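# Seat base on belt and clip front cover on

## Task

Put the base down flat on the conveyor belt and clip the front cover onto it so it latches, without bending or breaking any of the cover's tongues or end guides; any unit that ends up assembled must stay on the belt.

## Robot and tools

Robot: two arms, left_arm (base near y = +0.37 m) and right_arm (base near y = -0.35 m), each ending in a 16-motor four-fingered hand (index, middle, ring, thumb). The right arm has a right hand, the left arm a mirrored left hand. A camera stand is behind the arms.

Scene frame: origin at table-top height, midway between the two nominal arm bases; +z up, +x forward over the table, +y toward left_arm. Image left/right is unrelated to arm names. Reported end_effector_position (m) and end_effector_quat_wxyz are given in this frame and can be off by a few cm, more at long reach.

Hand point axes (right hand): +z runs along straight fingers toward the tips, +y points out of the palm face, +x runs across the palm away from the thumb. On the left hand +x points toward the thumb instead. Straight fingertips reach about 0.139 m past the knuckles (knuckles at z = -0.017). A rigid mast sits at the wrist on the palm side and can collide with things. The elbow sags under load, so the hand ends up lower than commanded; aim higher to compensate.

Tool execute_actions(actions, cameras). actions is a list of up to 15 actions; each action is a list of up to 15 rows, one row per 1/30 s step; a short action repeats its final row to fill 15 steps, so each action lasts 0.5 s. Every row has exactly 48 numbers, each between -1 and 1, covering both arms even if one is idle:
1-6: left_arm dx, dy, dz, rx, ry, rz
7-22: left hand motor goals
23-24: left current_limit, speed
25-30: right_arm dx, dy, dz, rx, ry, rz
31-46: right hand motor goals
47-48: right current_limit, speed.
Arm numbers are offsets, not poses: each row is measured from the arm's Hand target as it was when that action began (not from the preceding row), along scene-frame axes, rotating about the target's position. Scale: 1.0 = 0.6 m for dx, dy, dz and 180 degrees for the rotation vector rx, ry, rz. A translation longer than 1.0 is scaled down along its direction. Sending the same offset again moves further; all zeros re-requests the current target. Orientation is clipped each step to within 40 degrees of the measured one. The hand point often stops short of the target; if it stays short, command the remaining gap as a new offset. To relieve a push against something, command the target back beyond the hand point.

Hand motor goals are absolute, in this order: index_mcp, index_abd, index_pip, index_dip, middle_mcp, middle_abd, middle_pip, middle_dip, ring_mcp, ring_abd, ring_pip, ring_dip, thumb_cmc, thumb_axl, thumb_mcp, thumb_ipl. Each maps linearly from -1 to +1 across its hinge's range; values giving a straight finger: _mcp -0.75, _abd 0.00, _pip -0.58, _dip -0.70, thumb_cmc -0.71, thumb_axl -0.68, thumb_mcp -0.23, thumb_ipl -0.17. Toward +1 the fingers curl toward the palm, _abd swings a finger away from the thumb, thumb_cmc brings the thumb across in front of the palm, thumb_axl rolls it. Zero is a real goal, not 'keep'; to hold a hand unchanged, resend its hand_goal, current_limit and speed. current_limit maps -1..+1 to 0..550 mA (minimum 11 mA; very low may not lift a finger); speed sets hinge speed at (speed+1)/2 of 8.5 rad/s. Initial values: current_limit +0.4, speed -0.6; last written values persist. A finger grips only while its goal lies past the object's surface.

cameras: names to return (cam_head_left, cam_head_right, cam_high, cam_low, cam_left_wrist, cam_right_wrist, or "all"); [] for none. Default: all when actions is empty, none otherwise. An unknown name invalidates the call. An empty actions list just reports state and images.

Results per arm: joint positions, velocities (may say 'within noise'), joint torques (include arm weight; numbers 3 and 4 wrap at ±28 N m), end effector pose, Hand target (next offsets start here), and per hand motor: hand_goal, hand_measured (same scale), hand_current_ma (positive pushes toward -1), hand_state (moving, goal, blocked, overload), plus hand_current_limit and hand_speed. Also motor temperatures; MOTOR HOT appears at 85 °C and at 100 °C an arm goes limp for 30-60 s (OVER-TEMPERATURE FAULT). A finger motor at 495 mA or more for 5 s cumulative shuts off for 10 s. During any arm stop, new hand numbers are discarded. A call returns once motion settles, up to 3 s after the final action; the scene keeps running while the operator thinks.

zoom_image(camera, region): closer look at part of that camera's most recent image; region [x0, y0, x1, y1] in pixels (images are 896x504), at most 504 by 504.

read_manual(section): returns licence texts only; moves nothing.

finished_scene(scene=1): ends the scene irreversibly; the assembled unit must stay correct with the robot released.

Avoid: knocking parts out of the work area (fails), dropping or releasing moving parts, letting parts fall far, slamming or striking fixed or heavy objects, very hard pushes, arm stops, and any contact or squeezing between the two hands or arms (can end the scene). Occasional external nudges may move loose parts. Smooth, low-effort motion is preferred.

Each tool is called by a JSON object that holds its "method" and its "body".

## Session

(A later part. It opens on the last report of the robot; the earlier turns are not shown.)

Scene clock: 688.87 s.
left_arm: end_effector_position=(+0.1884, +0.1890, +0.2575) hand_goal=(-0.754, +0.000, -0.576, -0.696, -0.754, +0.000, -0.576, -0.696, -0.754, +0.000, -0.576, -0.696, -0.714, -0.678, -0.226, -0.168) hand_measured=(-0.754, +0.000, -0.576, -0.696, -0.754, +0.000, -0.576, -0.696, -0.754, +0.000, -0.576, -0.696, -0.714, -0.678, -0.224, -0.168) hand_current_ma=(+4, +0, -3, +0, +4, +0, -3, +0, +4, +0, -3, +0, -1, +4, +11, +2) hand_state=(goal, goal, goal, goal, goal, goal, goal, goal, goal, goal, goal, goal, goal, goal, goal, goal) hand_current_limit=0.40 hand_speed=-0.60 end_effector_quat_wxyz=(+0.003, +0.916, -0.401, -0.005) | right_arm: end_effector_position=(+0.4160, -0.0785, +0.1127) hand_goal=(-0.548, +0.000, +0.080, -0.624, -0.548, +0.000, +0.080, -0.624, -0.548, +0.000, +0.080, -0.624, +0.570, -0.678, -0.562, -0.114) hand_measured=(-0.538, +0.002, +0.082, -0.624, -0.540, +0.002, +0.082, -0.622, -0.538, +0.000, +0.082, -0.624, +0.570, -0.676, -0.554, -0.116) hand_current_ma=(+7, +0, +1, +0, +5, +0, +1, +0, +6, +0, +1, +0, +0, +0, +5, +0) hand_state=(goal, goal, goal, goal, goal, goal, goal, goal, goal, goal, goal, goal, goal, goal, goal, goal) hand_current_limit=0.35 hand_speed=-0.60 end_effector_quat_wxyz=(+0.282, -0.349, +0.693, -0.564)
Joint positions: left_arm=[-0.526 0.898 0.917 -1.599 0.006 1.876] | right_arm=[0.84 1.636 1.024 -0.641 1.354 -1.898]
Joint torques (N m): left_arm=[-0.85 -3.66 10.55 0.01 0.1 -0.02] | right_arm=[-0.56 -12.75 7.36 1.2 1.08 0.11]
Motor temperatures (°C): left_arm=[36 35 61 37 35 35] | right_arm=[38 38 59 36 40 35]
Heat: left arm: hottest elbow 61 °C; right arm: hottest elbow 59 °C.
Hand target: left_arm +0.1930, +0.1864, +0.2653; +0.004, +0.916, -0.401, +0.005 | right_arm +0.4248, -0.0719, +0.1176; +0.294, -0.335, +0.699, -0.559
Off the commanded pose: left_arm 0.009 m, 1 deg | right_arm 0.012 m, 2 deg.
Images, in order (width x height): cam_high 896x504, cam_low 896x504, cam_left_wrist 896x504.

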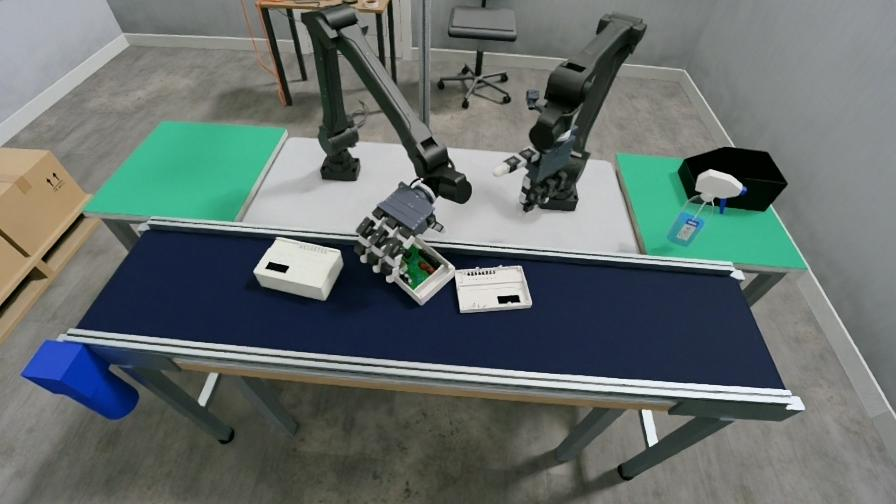

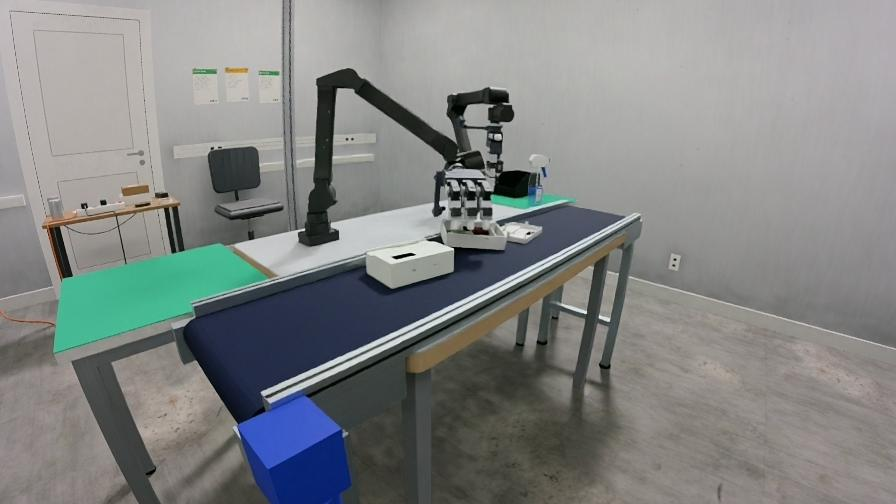

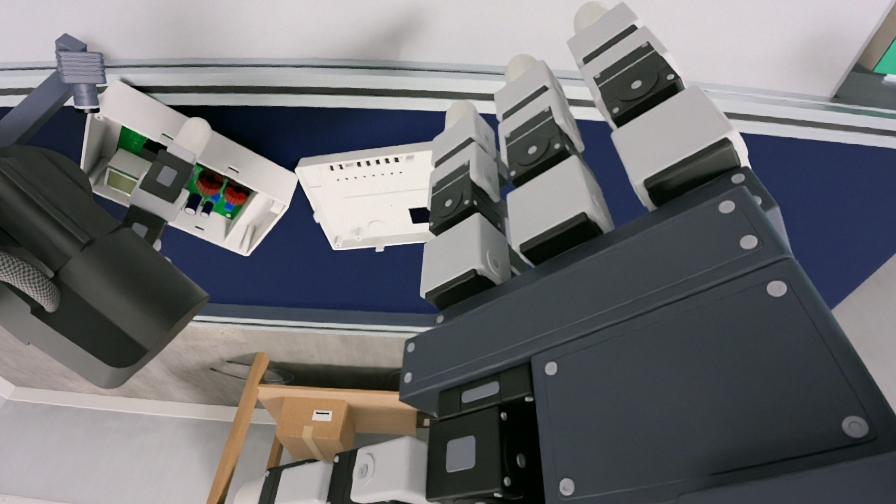

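{"method": "execute_actions", "body": {"actions": [[[0,0,0,0,0,0,-0.754,0,-0.576,-0.696,-0.754,0,-0.576,-0.696,-0.754,0,-0.576,-0.696,-0.714,-0.678,-0.226,-0.168,0.4,-0.6,0.005,0,-0.06,0,0,0,-0.26,0,-0.4015,-0.435,-0.26,0,-0.4015,-0.435,-0.26,0,-0.4015,-0.435,0.571,-0.678,-0.562,-0.114,0.35,-0.6]]], "cameras": ["cam_high", "cam_low", "cam_left_wrist"]}}

{"method": "zoom_image", "body": {"camera": "cam_high", "region": [350, 220, 490, 320]}}

{"method": "zoom_image", "body": {"camera": "cam_low", "region": [400, 150, 540, 260]}}

{"method": "zoom_image", "body": {"camera": "cam_left_wrist", "region": [0, 0, 340, 280]}}

Scene clock: 772.27 s.
left_arm: end_effector_position=(+0.1884, +0.1890, +0.2575) hand_goal=(-0.754, +0.000, -0.576, -0.696, -0.754, +0.000, -0.576, -0.696, -0.754, +0.000, -0.576, -0.696, -0.714, -0.678, -0.226, -0.168) hand_measured=(-0.754, +0.000, -0.576, -0.696, -0.754, +0.000, -0.576, -0.696, -0.754, +0.000, -0.576, -0.696, -0.714, -0.678, -0.224, -0.168) hand_current_ma=(+4, +0, -3, +0, +4, +0, -3, +0, +4, +0, -3, +0, -1, +4, +11, +2) hand_state=(goal, goal, goal, goal, goal, goal, goal, goal, goal, goal, goal, goal, goal, goal, goal, goal) hand_current_limit=0.40 hand_speed=-0.60 end_effector_quat_wxyz=(+0.003, +0.916, -0.401, -0.005) | right_arm: end_effector_position=(+0.4234, -0.0695, +0.0790) hand_goal=(-0.260, +0.000, -0.402, -0.436, -0.260, +0.000, -0.402, -0.436, -0.260, +0.000, -0.402, -0.436, +0.570, -0.678, -0.562, -0.114) hand_measured=(-0.254, +0.002, -0.396, -0.438, -0.256, +0.002, -0.396, -0.438, -0.256, +0.000, -0.396, -0.440, +0.572, -0.676, -0.556, -0.116) hand_current_ma=(+3, +0, +2, -1, +2, +0, +2, -1, +2, +0, +2, -1, +0, +0, +5, +0) hand_state=(goal, goal, goal, goal, goal, goal, goal, goal, goal, goal, goal, goal, goal, goal, goal, goal) hand_current_limit=0.35 hand_speed=-0.60 end_effector_quat_wxyz=(+0.293, -0.340, +0.698, -0.558)
Joint positions: left_arm=[-0.526 0.898 0.917 -1.599 0.006 1.876] | right_arm=[0.84 1.71 1.007 -0.525 1.351 -1.892]
Joint torques (N m): left_arm=[-0.79 -3.6 10.54 0.01 0.09 -0.02] | right_arm=[-1.08 -13.86 5.74 1.01 1.12 -0.05]
Motor temperatures (°C): left_arm=[36 35 62 37 35 35] | right_arm=[38 39 60 36 41 35]
Heat: left arm: hottest elbow 62 °C; right arm: hottest elbow 60 °C.
Hand target: left_arm +0.1930, +0.1864, +0.2653; +0.004, +0.916, -0.401, +0.005 | right_arm +0.4279, -0.0718, +0.0816; +0.294, -0.335, +0.699, -0.559
Off the commanded pose: left_arm 0.009 m, 1 deg | right_arm 0.006 m, 1 deg.
Images, in order (width x height): cam_high 896x504, cam_low 896x504, cam_left_wrist 896x504.

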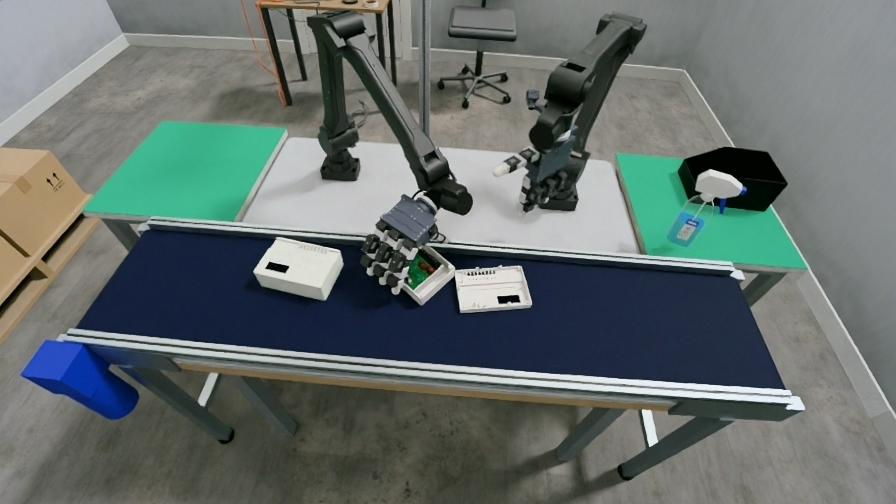

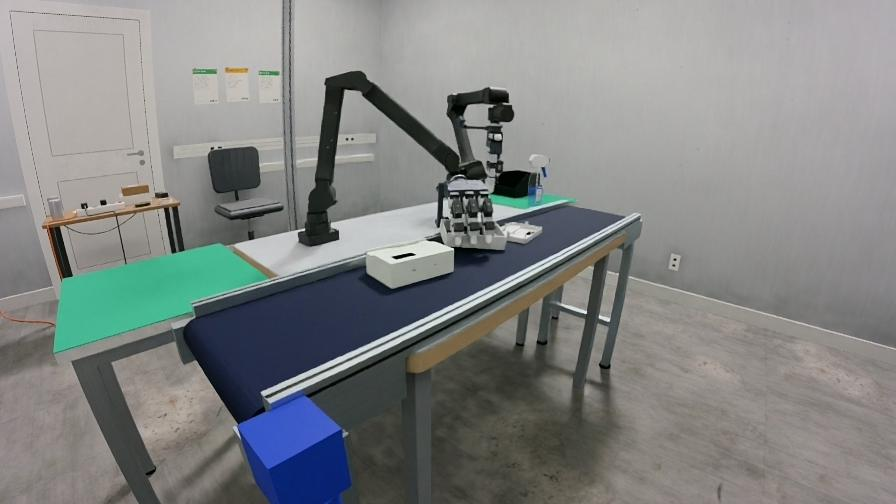

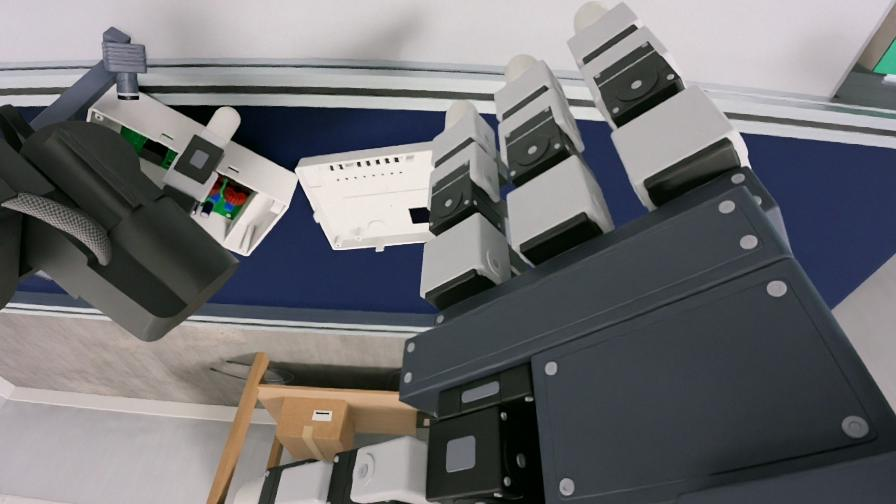

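Scaled by 3.600 from the camera's 896x504 image, which has a finer 1280x720 frame.

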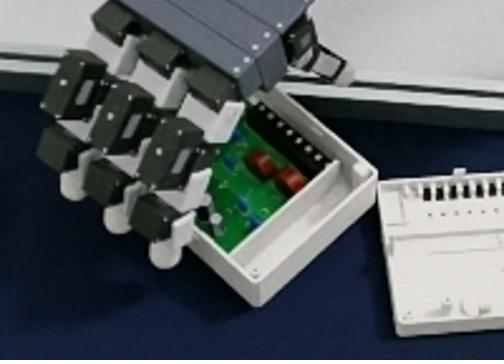

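Scaled by 3.600 from the camera's 896x504 image, which has a finer 1280x720 frame.

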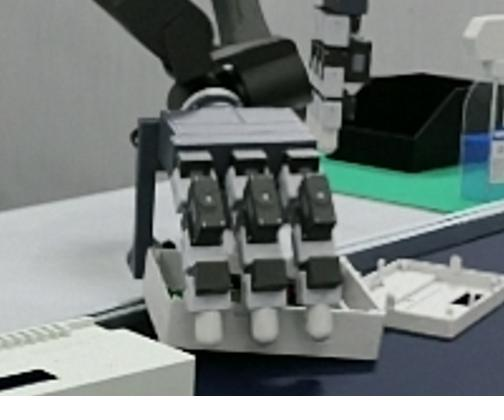

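Scaled by 1.482 from the camera's 896x504 image, which has a finer 1280x720 frame.

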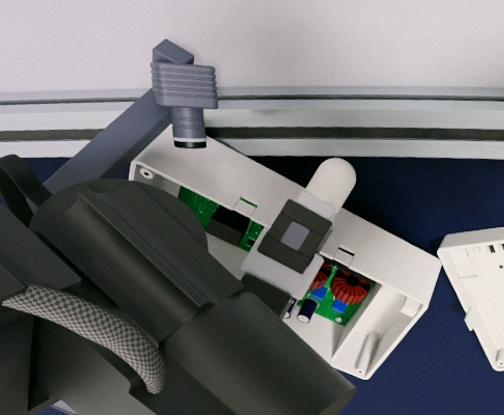

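{"method": "execute_actions", "body": {"actions": [[[0,0,0,0,0,0,-0.754,0,-0.576,-0.696,-0.754,0,-0.576,-0.696,-0.754,0,-0.576,-0.696,-0.714,-0.678,-0.226,-0.168,0.4,-0.6,0,-0.005,-0.014,0,0,0,-0.26,0,-0.4015,-0.435,-0.26,0,-0.4015,-0.435,-0.26,0,-0.4015,-0.435,0.571,-0.678,-0.5,-0.168,0.2,-0.8]],[[0,0,0,0,0,0,-0.754,0,-0.576,-0.696,-0.754,0,-0.576,-0.696,-0.754,0,-0.576,-0.696,-0.714,-0.678,-0.226,-0.168,0.4,-0.6,0,0,0,0,0,0,-0.15,0,-0.4015,-0.435,-0.15,0,-0.4015,-0.435,-0.15,0,-0.4015,-0.435,0.571,-0.678,-0.4,-0.168,0.2,-0.8]],[[0,0,0,0,0,0,-0.754,0,-0.576,-0.696,-0.754,0,-0.576,-0.696,-0.754,0,-0.576,-0.696,-0.714,-0.678,-0.226,-0.168,0.4,-0.6,0,0,0,0,0,0,-0.06,0,-0.4015,-0.435,-0.06,0,-0.4015,-0.435,-0.06,0,-0.4015,-0.435,0.571,-0.678,-0.3,-0.168,0.25,-0.8]]], "cameras": ["cam_high", "cam_low", "cam_left_wrist"]}}

{"method": "zoom_image", "body": {"camera": "cam_high", "region": [350, 220, 490, 320]}}

{"method": "zoom_image", "body": {"camera": "cam_low", "region": [400, 150, 540, 260]}}

{"method": "zoom_image", "body": {"camera": "cam_left_wrist", "region": [0, 0, 340, 280]}}

Scene clock: 785.97 s.
left_arm: end_effector_position=(+0.1884, +0.1890, +0.2575) hand_goal=(-0.754, +0.000, -0.576, -0.696, -0.754, +0.000, -0.576, -0.696, -0.754, +0.000, -0.576, -0.696, -0.714, -0.678, -0.226, -0.168) hand_measured=(-0.754, +0.000, -0.576, -0.696, -0.754, +0.000, -0.576, -0.696, -0.754, +0.000, -0.576, -0.696, -0.714, -0.678, -0.224, -0.168) hand_current_ma=(+4, +0, -3, +0, +4, +0, -3, +0, +4, +0, -3, +0, -1, +4, +11, +2) hand_state=(goal, goal, goal, goal, goal, goal, goal, goal, goal, goal, goal, goal, goal, goal, goal, goal) hand_current_limit=0.40 hand_speed=-0.60 end_effector_quat_wxyz=(+0.003, +0.916, -0.401, -0.005) | right_arm: end_effector_position=(+0.4272, -0.0712, +0.0781) hand_goal=(-0.060, +0.000, -0.402, -0.436, -0.060, +0.000, -0.402, -0.436, -0.060, +0.000, -0.402, -0.436, +0.570, -0.678, -0.300, -0.168) hand_measured=(-0.102, +0.000, -0.410, -0.438, -0.082, +0.002, -0.406, -0.438, -0.066, +0.000, -0.402, -0.440, +0.572, -0.676, -0.342, -0.172) hand_current_ma=(-65, +0, -4, -1, -24, +0, -2, -1, -3, +0, +0, -1, +0, +1, -89, -2) hand_state=(blocked, goal, goal, goal, blocked, goal, goal, goal, goal, goal, goal, goal, goal, goal, blocked, goal) hand_current_limit=0.25 hand_speed=-0.80 end_effector_quat_wxyz=(+0.300, -0.330, +0.700, -0.557)
Joint positions: left_arm=[-0.526 0.898 0.917 -1.599 0.006 1.876] | right_arm=[0.833 1.71 0.995 -0.48 1.356 -1.902]
Joint torques (N m): left_arm=[-0.85 -3.66 10.54 -0.02 0.08 -0.01] | right_arm=[0.09 -12.45 5.39 0.98 0.87 -0.13]
Motor temperatures (°C): left_arm=[36 35 62 37 35 35] | right_arm=[38 39 59 36 42 35]
Heat: left arm: hottest elbow 62 °C; right arm: hottest elbow 59 °C.
Hand target: left_arm +0.1930, +0.1864, +0.2653; +0.004, +0.916, -0.401, +0.005 | right_arm +0.4279, -0.0749, +0.0733; +0.294, -0.335, +0.699, -0.559
Off the commanded pose: left_arm 0.009 m, 1 deg | right_arm 0.006 m, 1 deg.
Images, in order (width x height): cam_high 896x504, cam_low 896x504, cam_left_wrist 896x504.

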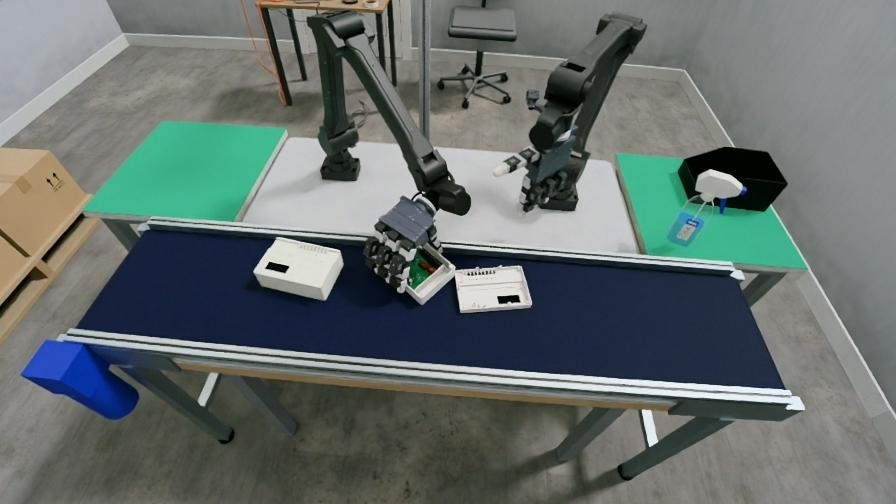

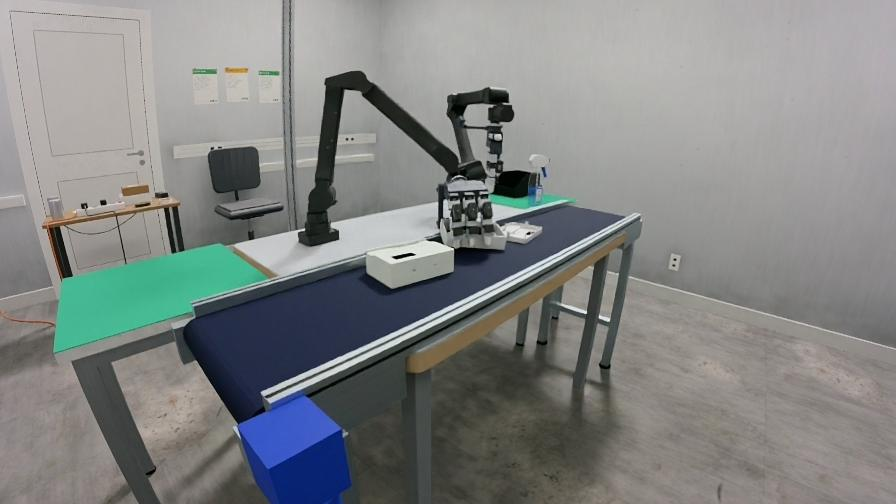

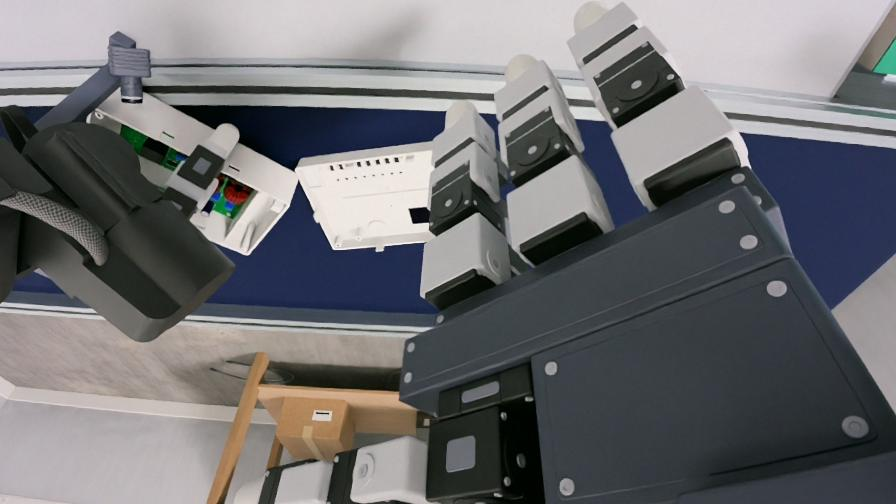

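Scaled by 3.600 from the camera's 896x504 image, which has a finer 1280x720 frame.

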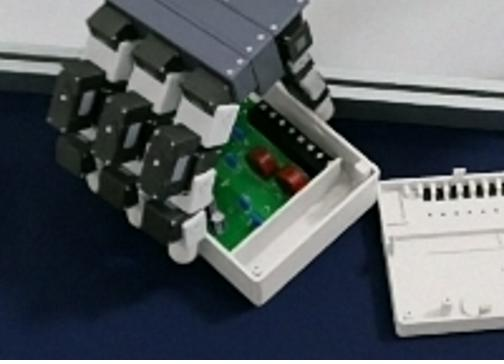

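Scaled by 3.600 from the camera's 896x504 image, which has a finer 1280x720 frame.

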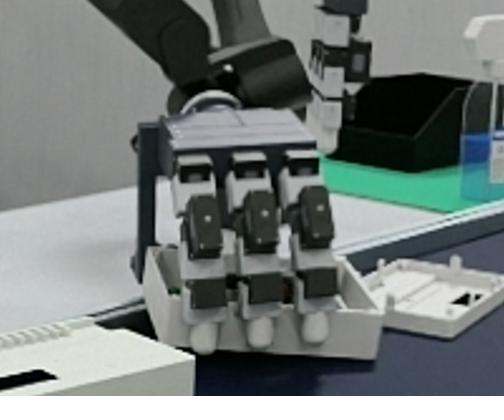

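Scaled by 1.482 from the camera's 896x504 image, which has a finer 1280x720 frame.

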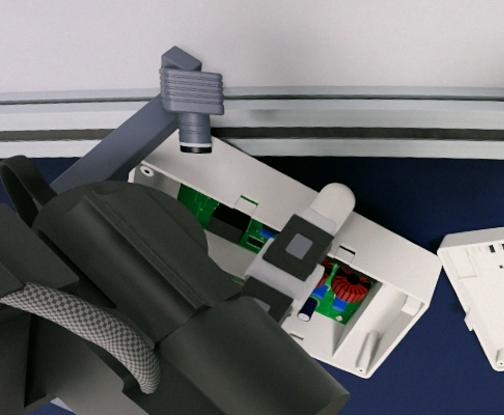

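{"method": "execute_actions", "body": {"actions": [[[0,0,0,0,0,0,-0.754,0,-0.576,-0.696,-0.754,0,-0.576,-0.696,-0.754,0,-0.576,-0.696,-0.714,-0.678,-0.226,-0.168,0.4,-0.6,0,0,0.01,0,0,0,0,0,-0.38,-0.42,0,0,-0.38,-0.42,0,0,-0.38,-0.42,0.571,-0.678,-0.2,-0.168,0.4,-0.8]],[[0,0,0,0,0,0,-0.754,0,-0.576,-0.696,-0.754,0,-0.576,-0.696,-0.754,0,-0.576,-0.696,-0.714,-0.678,-0.226,-0.168,0.4,-0.6,0.03,0,0.02,0,0,0,0.05,0,-0.35,-0.4,0.05,0,-0.35,-0.4,0.05,0,-0.35,-0.4,0.571,-0.678,-0.12,-0.15,0.4,-0.8]]], "cameras": ["cam_high", "cam_low", "cam_left_wrist"]}}

{"method": "zoom_image", "body": {"camera": "cam_high", "region": [350, 220, 490, 320]}}

{"method": "zoom_image", "body": {"camera": "cam_low", "region": [400, 150, 540, 260]}}

{"method": "zoom_image", "body": {"camera": "cam_left_wrist", "region": [0, 0, 340, 280]}}

Scene clock: 800.10 s.
left_arm: end_effector_position=(+0.1884, +0.1890, +0.2575) hand_goal=(-0.754, +0.000, -0.576, -0.696, -0.754, +0.000, -0.576, -0.696, -0.754, +0.000, -0.576, -0.696, -0.714, -0.678, -0.226, -0.168) hand_measured=(-0.754, +0.000, -0.576, -0.696, -0.754, +0.000, -0.576, -0.696, -0.754, +0.000, -0.576, -0.696, -0.714, -0.678, -0.224, -0.168) hand_current_ma=(+4, +0, -3, +0, +4, +0, -3, +0, +4, +0, -3, +0, -1, +4, +11, +2) hand_state=(goal, goal, goal, goal, goal, goal, goal, goal, goal, goal, goal, goal, goal, goal, goal, goal) hand_current_limit=0.40 hand_speed=-0.60 end_effector_quat_wxyz=(+0.003, +0.916, -0.401, -0.005) | right_arm: end_effector_position=(+0.4328, -0.0743, +0.0791) hand_goal=(+0.050, +0.000, -0.350, -0.400, +0.050, +0.000, -0.350, -0.400, +0.050, +0.000, -0.350, -0.400, +0.570, -0.678, -0.120, -0.150) hand_measured=(-0.064, +0.004, -0.406, -0.422, -0.036, +0.006, -0.404, -0.418, -0.012, +0.006, -0.396, -0.420, +0.558, -0.662, -0.368, -0.182) hand_current_ma=(-319, +1, -90, -20, -204, +3, -89, -16, -122, +2, -67, -19, -7, +15, -385, -60) hand_state=(blocked, goal, blocked, blocked, blocked, goal, blocked, goal, blocked, goal, blocked, blocked, goal, goal, blocked, blocked) hand_current_limit=0.40 hand_speed=-0.80 end_effector_quat_wxyz=(+0.290, -0.345, +0.695, -0.560)
Joint positions: left_arm=[-0.526 0.898 0.917 -1.599 0.006 1.876] | right_arm=[0.818 1.707 0.996 -0.419 1.342 -2.005]
Joint torques (N m): left_arm=[-0.85 -3.78 10.54 0.02 0.09 -0.01] | right_arm=[-1.32 -14.56 7.3 1.17 0.88 -0.17]
Motor temperatures (°C): left_arm=[36 35 62 37 35 35] | right_arm=[38 39 58 36 41 35]
Heat: left arm: hottest elbow 62 °C; right arm: hottest elbow 58 °C.
Hand target: left_arm +0.1930, +0.1864, +0.2653; +0.004, +0.916, -0.401, +0.005 | right_arm +0.4459, -0.0748, +0.0913; +0.294, -0.335, +0.699, -0.559
Off the commanded pose: left_arm 0.009 m, 1 deg | right_arm 0.018 m, 1 deg.
Images, in order (width x height): cam_high 896x504, cam_low 896x504, cam_left_wrist 896x504.

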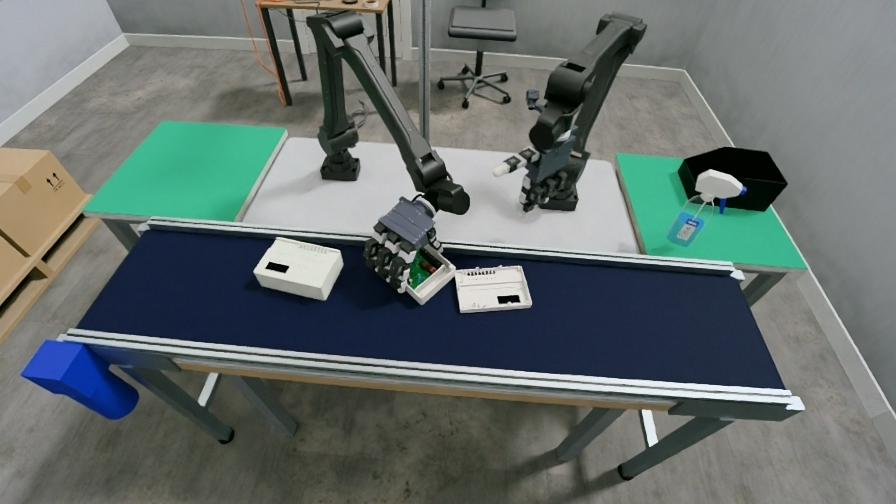

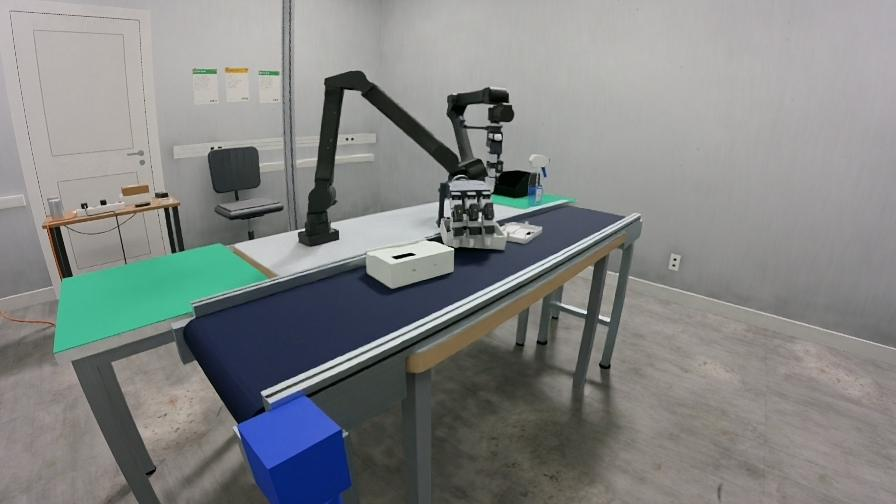

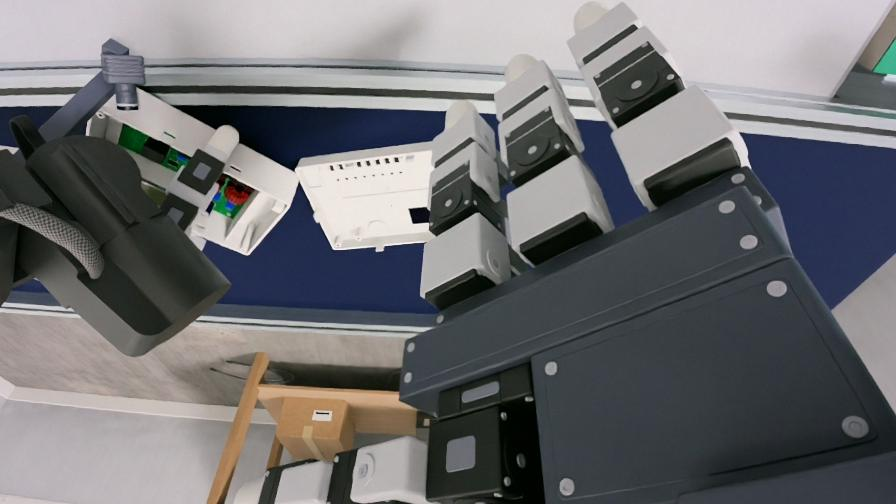

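Scaled by 3.600 from the camera's 896x504 image, which has a finer 1280x720 frame.

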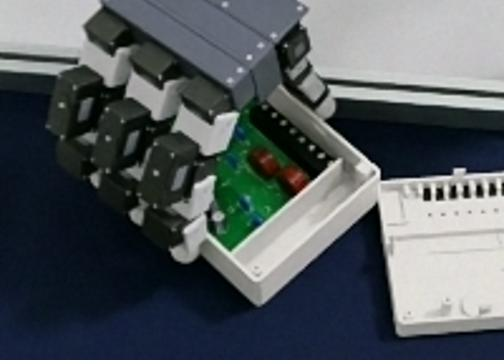

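Scaled by 3.600 from the camera's 896x504 image, which has a finer 1280x720 frame.

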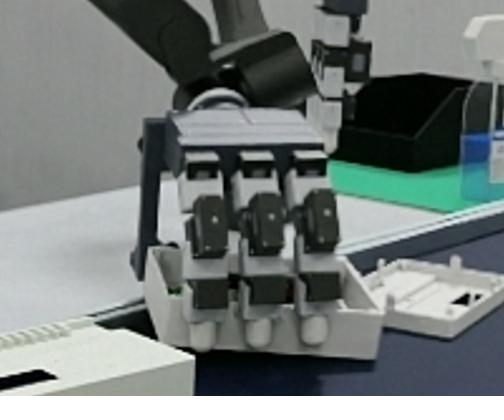

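Scaled by 1.482 from the camera's 896x504 image, which has a finer 1280x720 frame.

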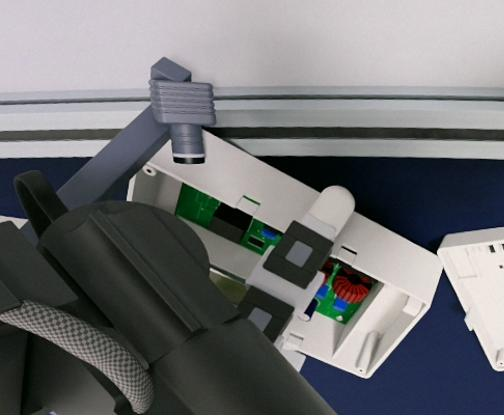

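{"method": "execute_actions", "body": {"actions": [[[0,0,0,0,0,0,-0.754,0,-0.576,-0.696,-0.754,0,-0.576,-0.696,-0.754,0,-0.576,-0.696,-0.714,-0.678,-0.226,-0.168,0.4,-0.6,0.025,0,0.02,0,0,0,0.05,0,-0.35,-0.4,0.05,0,-0.35,-0.4,0.05,0,-0.35,-0.4,0.571,-0.678,-0.12,-0.15,0.4,-0.8]],[[0,0,0,0,0,0,-0.754,0,-0.576,-0.696,-0.754,0,-0.576,-0.696,-0.754,0,-0.576,-0.696,-0.714,-0.678,-0.226,-0.168,0.4,-0.6,0.03,0,0,0,0,0,0.05,0,-0.35,-0.4,0.05,0,-0.35,-0.4,0.05,0,-0.35,-0.4,0.571,-0.678,-0.12,-0.15,0.4,-0.8]]], "cameras": ["cam_high", "cam_low", "cam_left_wrist"]}}

{"method": "zoom_image", "body": {"camera": "cam_high", "region": [350, 220, 490, 320]}}

{"method": "zoom_image", "body": {"camera": "cam_low", "region": [400, 150, 540, 260]}}

{"method": "zoom_image", "body": {"camera": "cam_left_wrist", "region": [0, 0, 340, 280]}}

Scene clock: 809.10 s.
left_arm: end_effector_position=(+0.1884, +0.1890, +0.2575) hand_goal=(-0.754, +0.000, -0.576, -0.696, -0.754, +0.000, -0.576, -0.696, -0.754, +0.000, -0.576, -0.696, -0.714, -0.678, -0.226, -0.168) hand_measured=(-0.754, +0.000, -0.576, -0.696, -0.754, +0.000, -0.576, -0.696, -0.754, +0.000, -0.576, -0.696, -0.714, -0.678, -0.224, -0.168) hand_current_ma=(+4, +0, -3, +0, +4, +0, -3, +0, +4, +0, -3, +0, -1, +4, +11, +2) hand_state=(goal, goal, goal, goal, goal, goal, goal, goal, goal, goal, goal, goal, goal, goal, goal, goal) hand_current_limit=0.40 hand_speed=-0.60 end_effector_quat_wxyz=(+0.003, +0.916, -0.401, -0.005) | right_arm: end_effector_position=(+0.4593, -0.0881, +0.0807) hand_goal=(+0.050, +0.000, -0.350, -0.400, +0.050, +0.000, -0.350, -0.400, +0.050, +0.000, -0.350, -0.400, +0.570, -0.678, -0.120, -0.150) hand_measured=(-0.064, +0.006, -0.404, -0.420, -0.032, +0.010, -0.404, -0.418, -0.008, +0.004, -0.396, -0.420, +0.550, -0.662, -0.368, -0.182) hand_current_ma=(-317, +3, -88, -19, -189, +4, -88, -16, -106, +1, -66, -19, -19, +15, -385, -60) hand_state=(blocked, goal, blocked, blocked, blocked, goal, blocked, goal, blocked, goal, blocked, blocked, blocked, goal, blocked, blocked) hand_current_limit=0.40 hand_speed=-0.80 end_effector_quat_wxyz=(+0.269, -0.340, +0.703, -0.563)
Joint positions: left_arm=[-0.526 0.898 0.917 -1.599 0.006 1.876] | right_arm=[0.756 1.731 1.04 -0.4 1.32 -2.068]
Joint torques (N m): left_arm=[-0.67 -3.66 10.48 0.03 0.1 -0.02] | right_arm=[0.03 -15.21 9.99 0.55 1.13 -0.13]
Motor temperatures (°C): left_arm=[36 35 62 37 35 35] | right_arm=[38 40 58 36 41 35]
Heat: left arm: hottest elbow 62 °C; right arm: hottest elbow 58 °C.
Hand target: left_arm +0.1930, +0.1864, +0.2653; +0.004, +0.916, -0.401, +0.005 | right_arm +0.4789, -0.0748, +0.1034; +0.294, -0.334, +0.699, -0.559
Off the commanded pose: left_arm 0.009 m, 1 deg | right_arm 0.033 m, 3 deg.
joint sent to its limit (right arm) — joint 6 (wrist roll), lower limit. The joint targets still meet the commanded pose.
Images, in order (width x height): cam_high 896x504, cam_low 896x504, cam_left_wrist 896x504.

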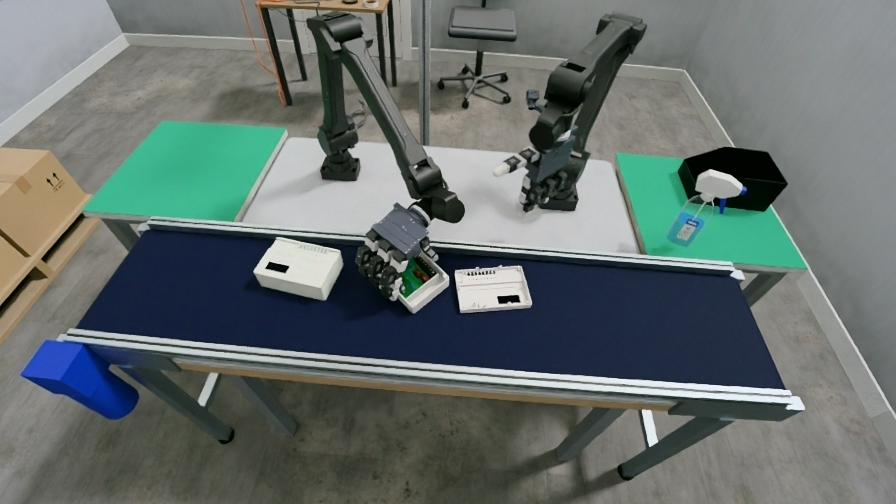

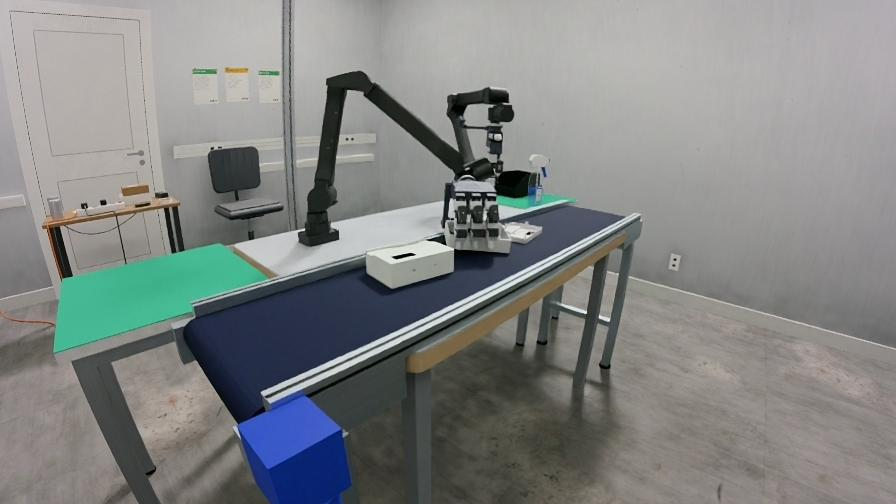

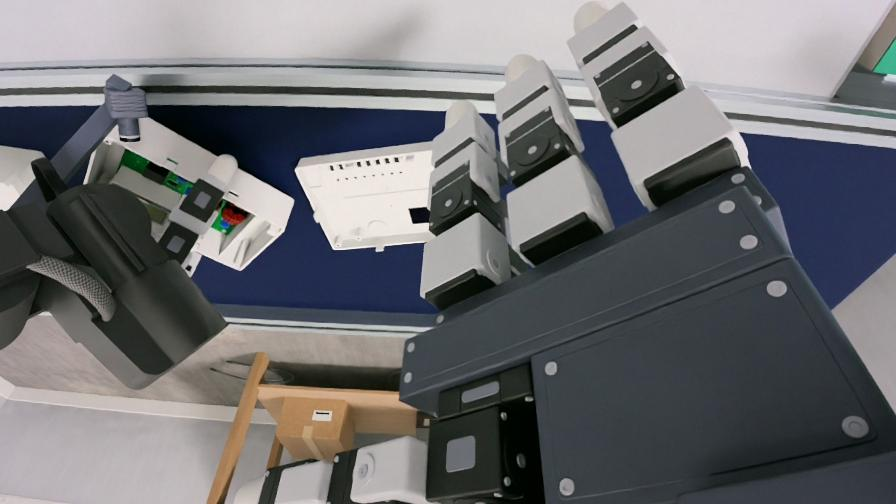

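Scaled by 3.600 from the camera's 896x504 image, which has a finer 1280x720 frame.

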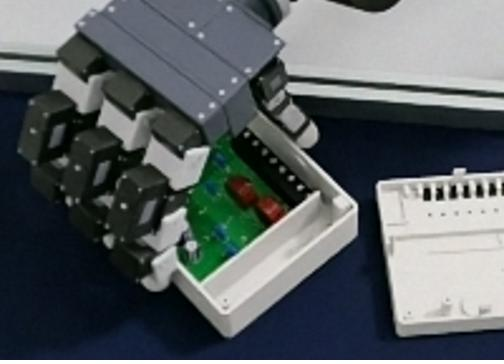

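Scaled by 3.600 from the camera's 896x504 image, which has a finer 1280x720 frame.

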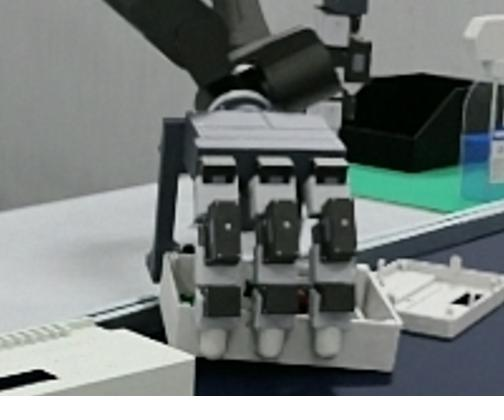

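Scaled by 1.482 from the camera's 896x504 image, which has a finer 1280x720 frame.

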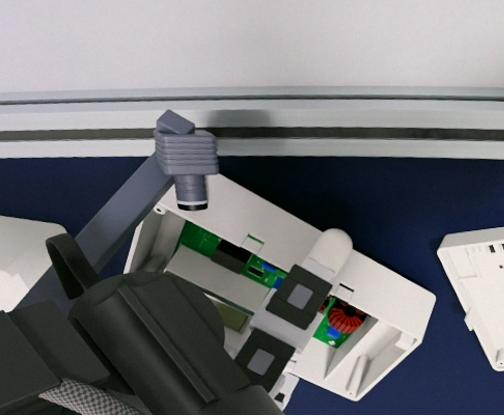

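{"method": "execute_actions", "body": {"actions": [[[0,0,0,0,0,0,-0.754,0,-0.576,-0.696,-0.754,0,-0.576,-0.696,-0.754,0,-0.576,-0.696,-0.714,-0.678,-0.226,-0.168,0.4,-0.6,0.015,0,-0.02,0,0,0,0.05,0,-0.35,-0.4,0.05,0,-0.35,-0.4,0.05,0,-0.35,-0.4,0.571,-0.678,-0.12,-0.15,0.4,-0.8]],[[0,0,0,0,0,0,-0.754,0,-0.576,-0.696,-0.754,0,-0.576,-0.696,-0.754,0,-0.576,-0.696,-0.714,-0.678,-0.226,-0.168,0.4,-0.6,0,0,-0.015,0,0,0,-0.15,0,-0.4,-0.435,-0.15,0,-0.4,-0.435,-0.15,0,-0.4,-0.435,0.571,-0.678,-0.4,-0.168,0.3,-0.8]],[[0,0,0,0,0,0,-0.754,0,-0.576,-0.696,-0.754,0,-0.576,-0.696,-0.754,0,-0.576,-0.696,-0.714,-0.678,-0.226,-0.168,0.4,-0.6,0,0,0,0,0,0,-0.3,0,-0.4,-0.435,-0.3,0,-0.4,-0.435,-0.3,0,-0.4,-0.435,0.571,-0.678,-0.6,-0.168,0.4,-0.6]],[[0,0,0,0,0,0,-0.754,0,-0.576,-0.696,-0.754,0,-0.576,-0.696,-0.754,0,-0.576,-0.696,-0.714,-0.678,-0.226,-0.168,0.4,-0.6,0,0,0.1,0,0,0,-0.3,0,-0.4,-0.435,-0.3,0,-0.4,-0.435,-0.3,0,-0.4,-0.435,0.571,-0.678,-0.6,-0.168,0.4,-0.6]],[[0,0,0,0,0,0,-0.754,0,-0.576,-0.696,-0.754,0,-0.576,-0.696,-0.754,0,-0.576,-0.696,-0.714,-0.678,-0.226,-0.168,0.4,-0.6,-0.18,-0.15,0.1,0,0,0,-0.3,0,-0.4,-0.435,-0.3,0,-0.4,-0.435,-0.3,0,-0.4,-0.435,0.571,-0.678,-0.6,-0.168,0.4,-0.6]]], "cameras": ["all"]}}

{"method": "zoom_image", "body": {"camera": "cam_high", "region": [370, 220, 450, 320]}}

{"method": "zoom_image", "body": {"camera": "cam_low", "region": [400, 150, 540, 260]}}

{"method": "zoom_image", "body": {"camera": "cam_left_wrist", "region": [0, 0, 340, 280]}}

Scene clock: 825.37 s.
left_arm: end_effector_position=(+0.1884, +0.1890, +0.2575) hand_goal=(-0.754, +0.000, -0.576, -0.696, -0.754, +0.000, -0.576, -0.696, -0.754, +0.000, -0.576, -0.696, -0.714, -0.678, -0.226, -0.168) hand_measured=(-0.754, +0.000, -0.576, -0.696, -0.754, +0.000, -0.576, -0.696, -0.754, +0.000, -0.576, -0.696, -0.714, -0.678, -0.224, -0.168) hand_current_ma=(+4, +0, -3, +0, +4, +0, -3, +0, +4, +0, -3, +0, -1, +4, +11, +2) hand_state=(goal, goal, goal, goal, goal, goal, goal, goal, goal, goal, goal, goal, goal, goal, goal, goal) hand_current_limit=0.40 hand_speed=-0.60 end_effector_quat_wxyz=(+0.003, +0.916, -0.401, -0.005) | right_arm: end_effector_position=(+0.3778, -0.1730, +0.1938) hand_goal=(-0.300, +0.000, -0.400, -0.436, -0.300, +0.000, -0.400, -0.436, -0.300, +0.000, -0.400, -0.436, +0.570, -0.678, -0.600, -0.168) hand_measured=(-0.288, +0.000, -0.400, -0.438, -0.290, +0.000, -0.400, -0.438, -0.288, +0.000, -0.400, -0.438, +0.572, -0.678, -0.594, -0.168) hand_current_ma=(+9, +0, +0, -1, +7, +0, +0, +0, +8, +0, +0, +0, +1, +0, +4, +0) hand_state=(goal, goal, goal, goal, goal, goal, goal, goal, goal, goal, goal, goal, goal, goal, goal, goal) hand_current_limit=0.40 hand_speed=-0.60 end_effector_quat_wxyz=(+0.281, -0.326, +0.706, -0.563)
Joint positions: left_arm=[-0.526 0.898 0.917 -1.599 0.006 1.876] | right_arm=[0.751 1.258 0.847 -0.637 1.327 -2.075]
Joint torques (N m): left_arm=[-0.85 -3.55 10.52 0.01 0.08 -0.01] | right_arm=[1.26 -8.41 8.43 0.32 0.91 -0.08]
Motor temperatures (°C): left_arm=[36 35 62 37 35 35] | right_arm=[38 41 62 36 41 35]
Heat: left arm: hottest elbow 62 °C; right arm: hottest elbow 62 °C.
Hand target: left_arm +0.1930, +0.1864, +0.2653; +0.004, +0.916, -0.401, +0.005 | right_arm +0.3799, -0.1648, +0.2023; +0.294, -0.335, +0.699, -0.559
Off the commanded pose: left_arm 0.009 m, 1 deg | right_arm 0.012 m, 2 deg.
joint sent to its limit (right arm) — joint 6 (wrist roll), lower limit. The joint targets still meet the commanded pose.
camera_calibration:
cam_right_wrist: T_world_to_cam=[[0.396342, 0.694934, -0.599983, 0.11787], [-0.200752, 0.703287, 0.681972, 0.0217542], [0.895886, -0.149847, 0.418251, -0.315827], [0, 0, 0, 1]] pos_world=[0.240595, -0.144537, 0.187979]

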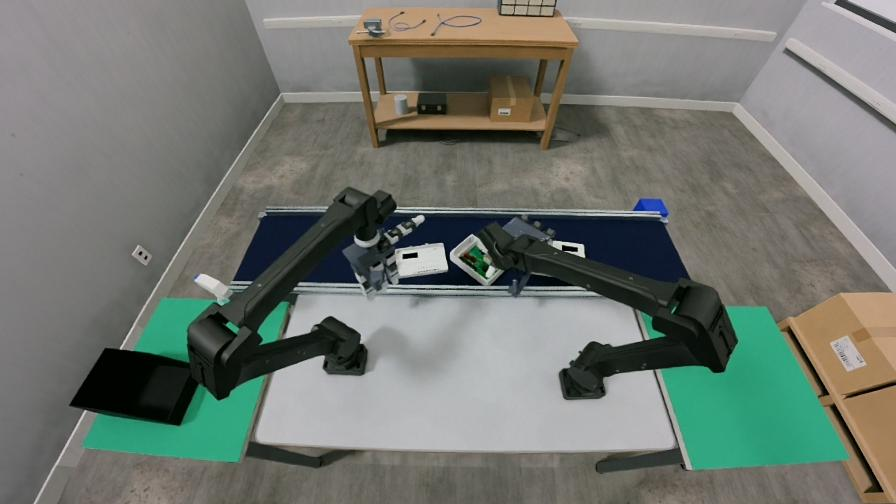

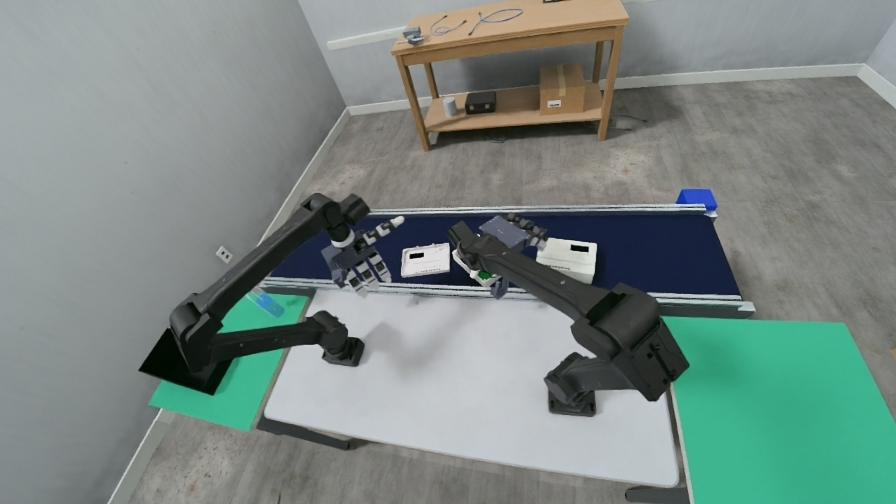

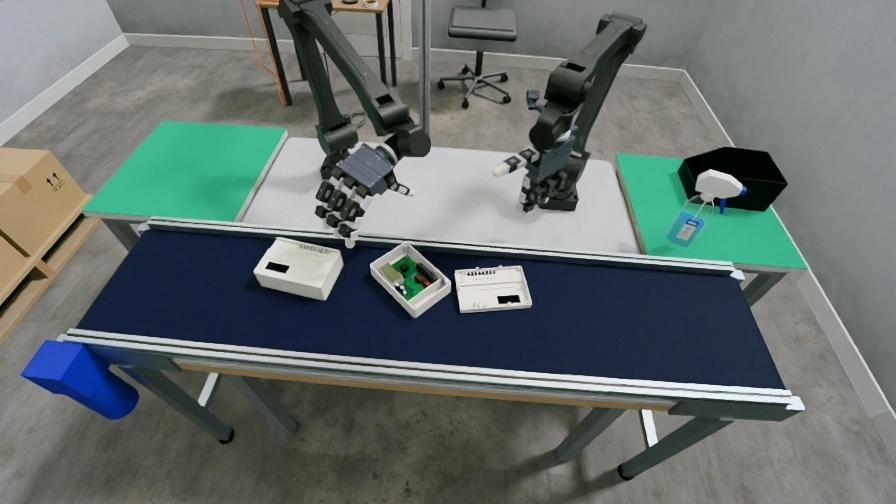

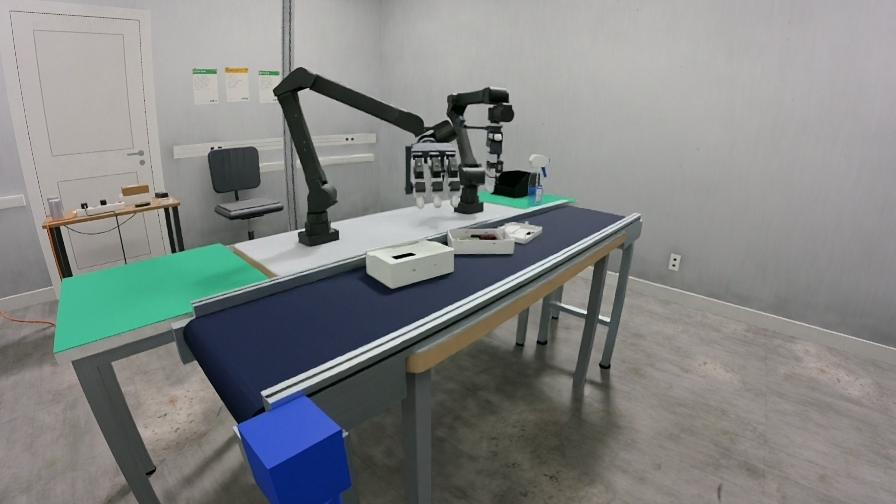

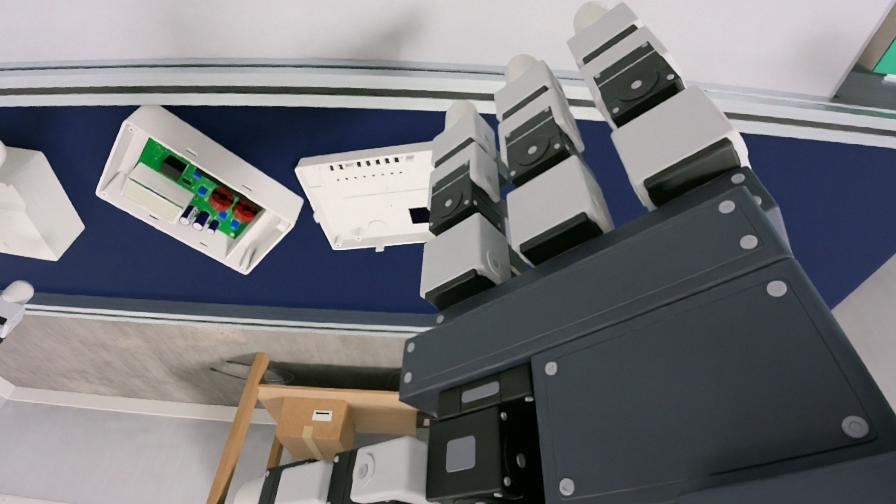

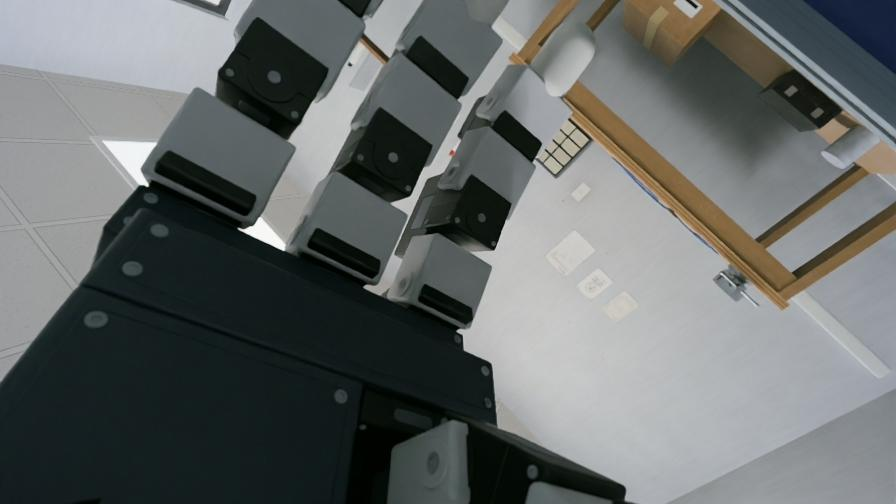

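Scaled by 5.040 from the camera's 896x504 image, which has a finer 1280x720 frame.

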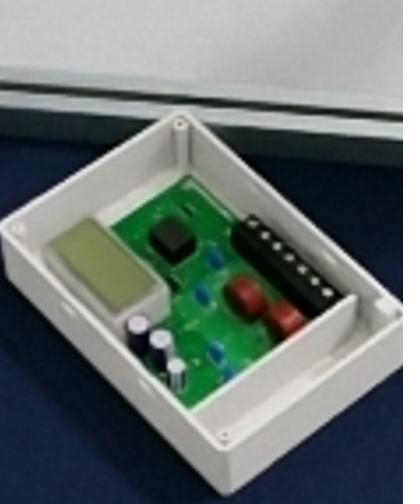

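Scaled by 3.600 from the camera's 896x504 image, which has a finer 1280x720 frame.

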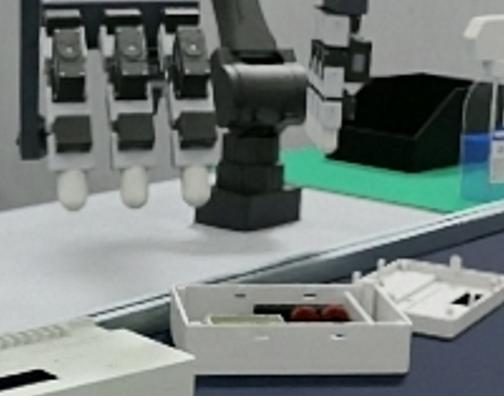

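Scaled by 1.482 from the camera's 896x504 image, which has a finer 1280x720 frame.

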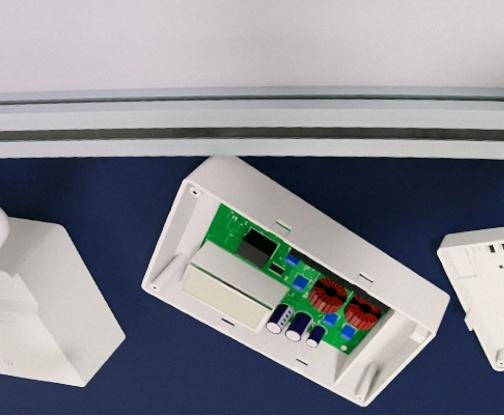

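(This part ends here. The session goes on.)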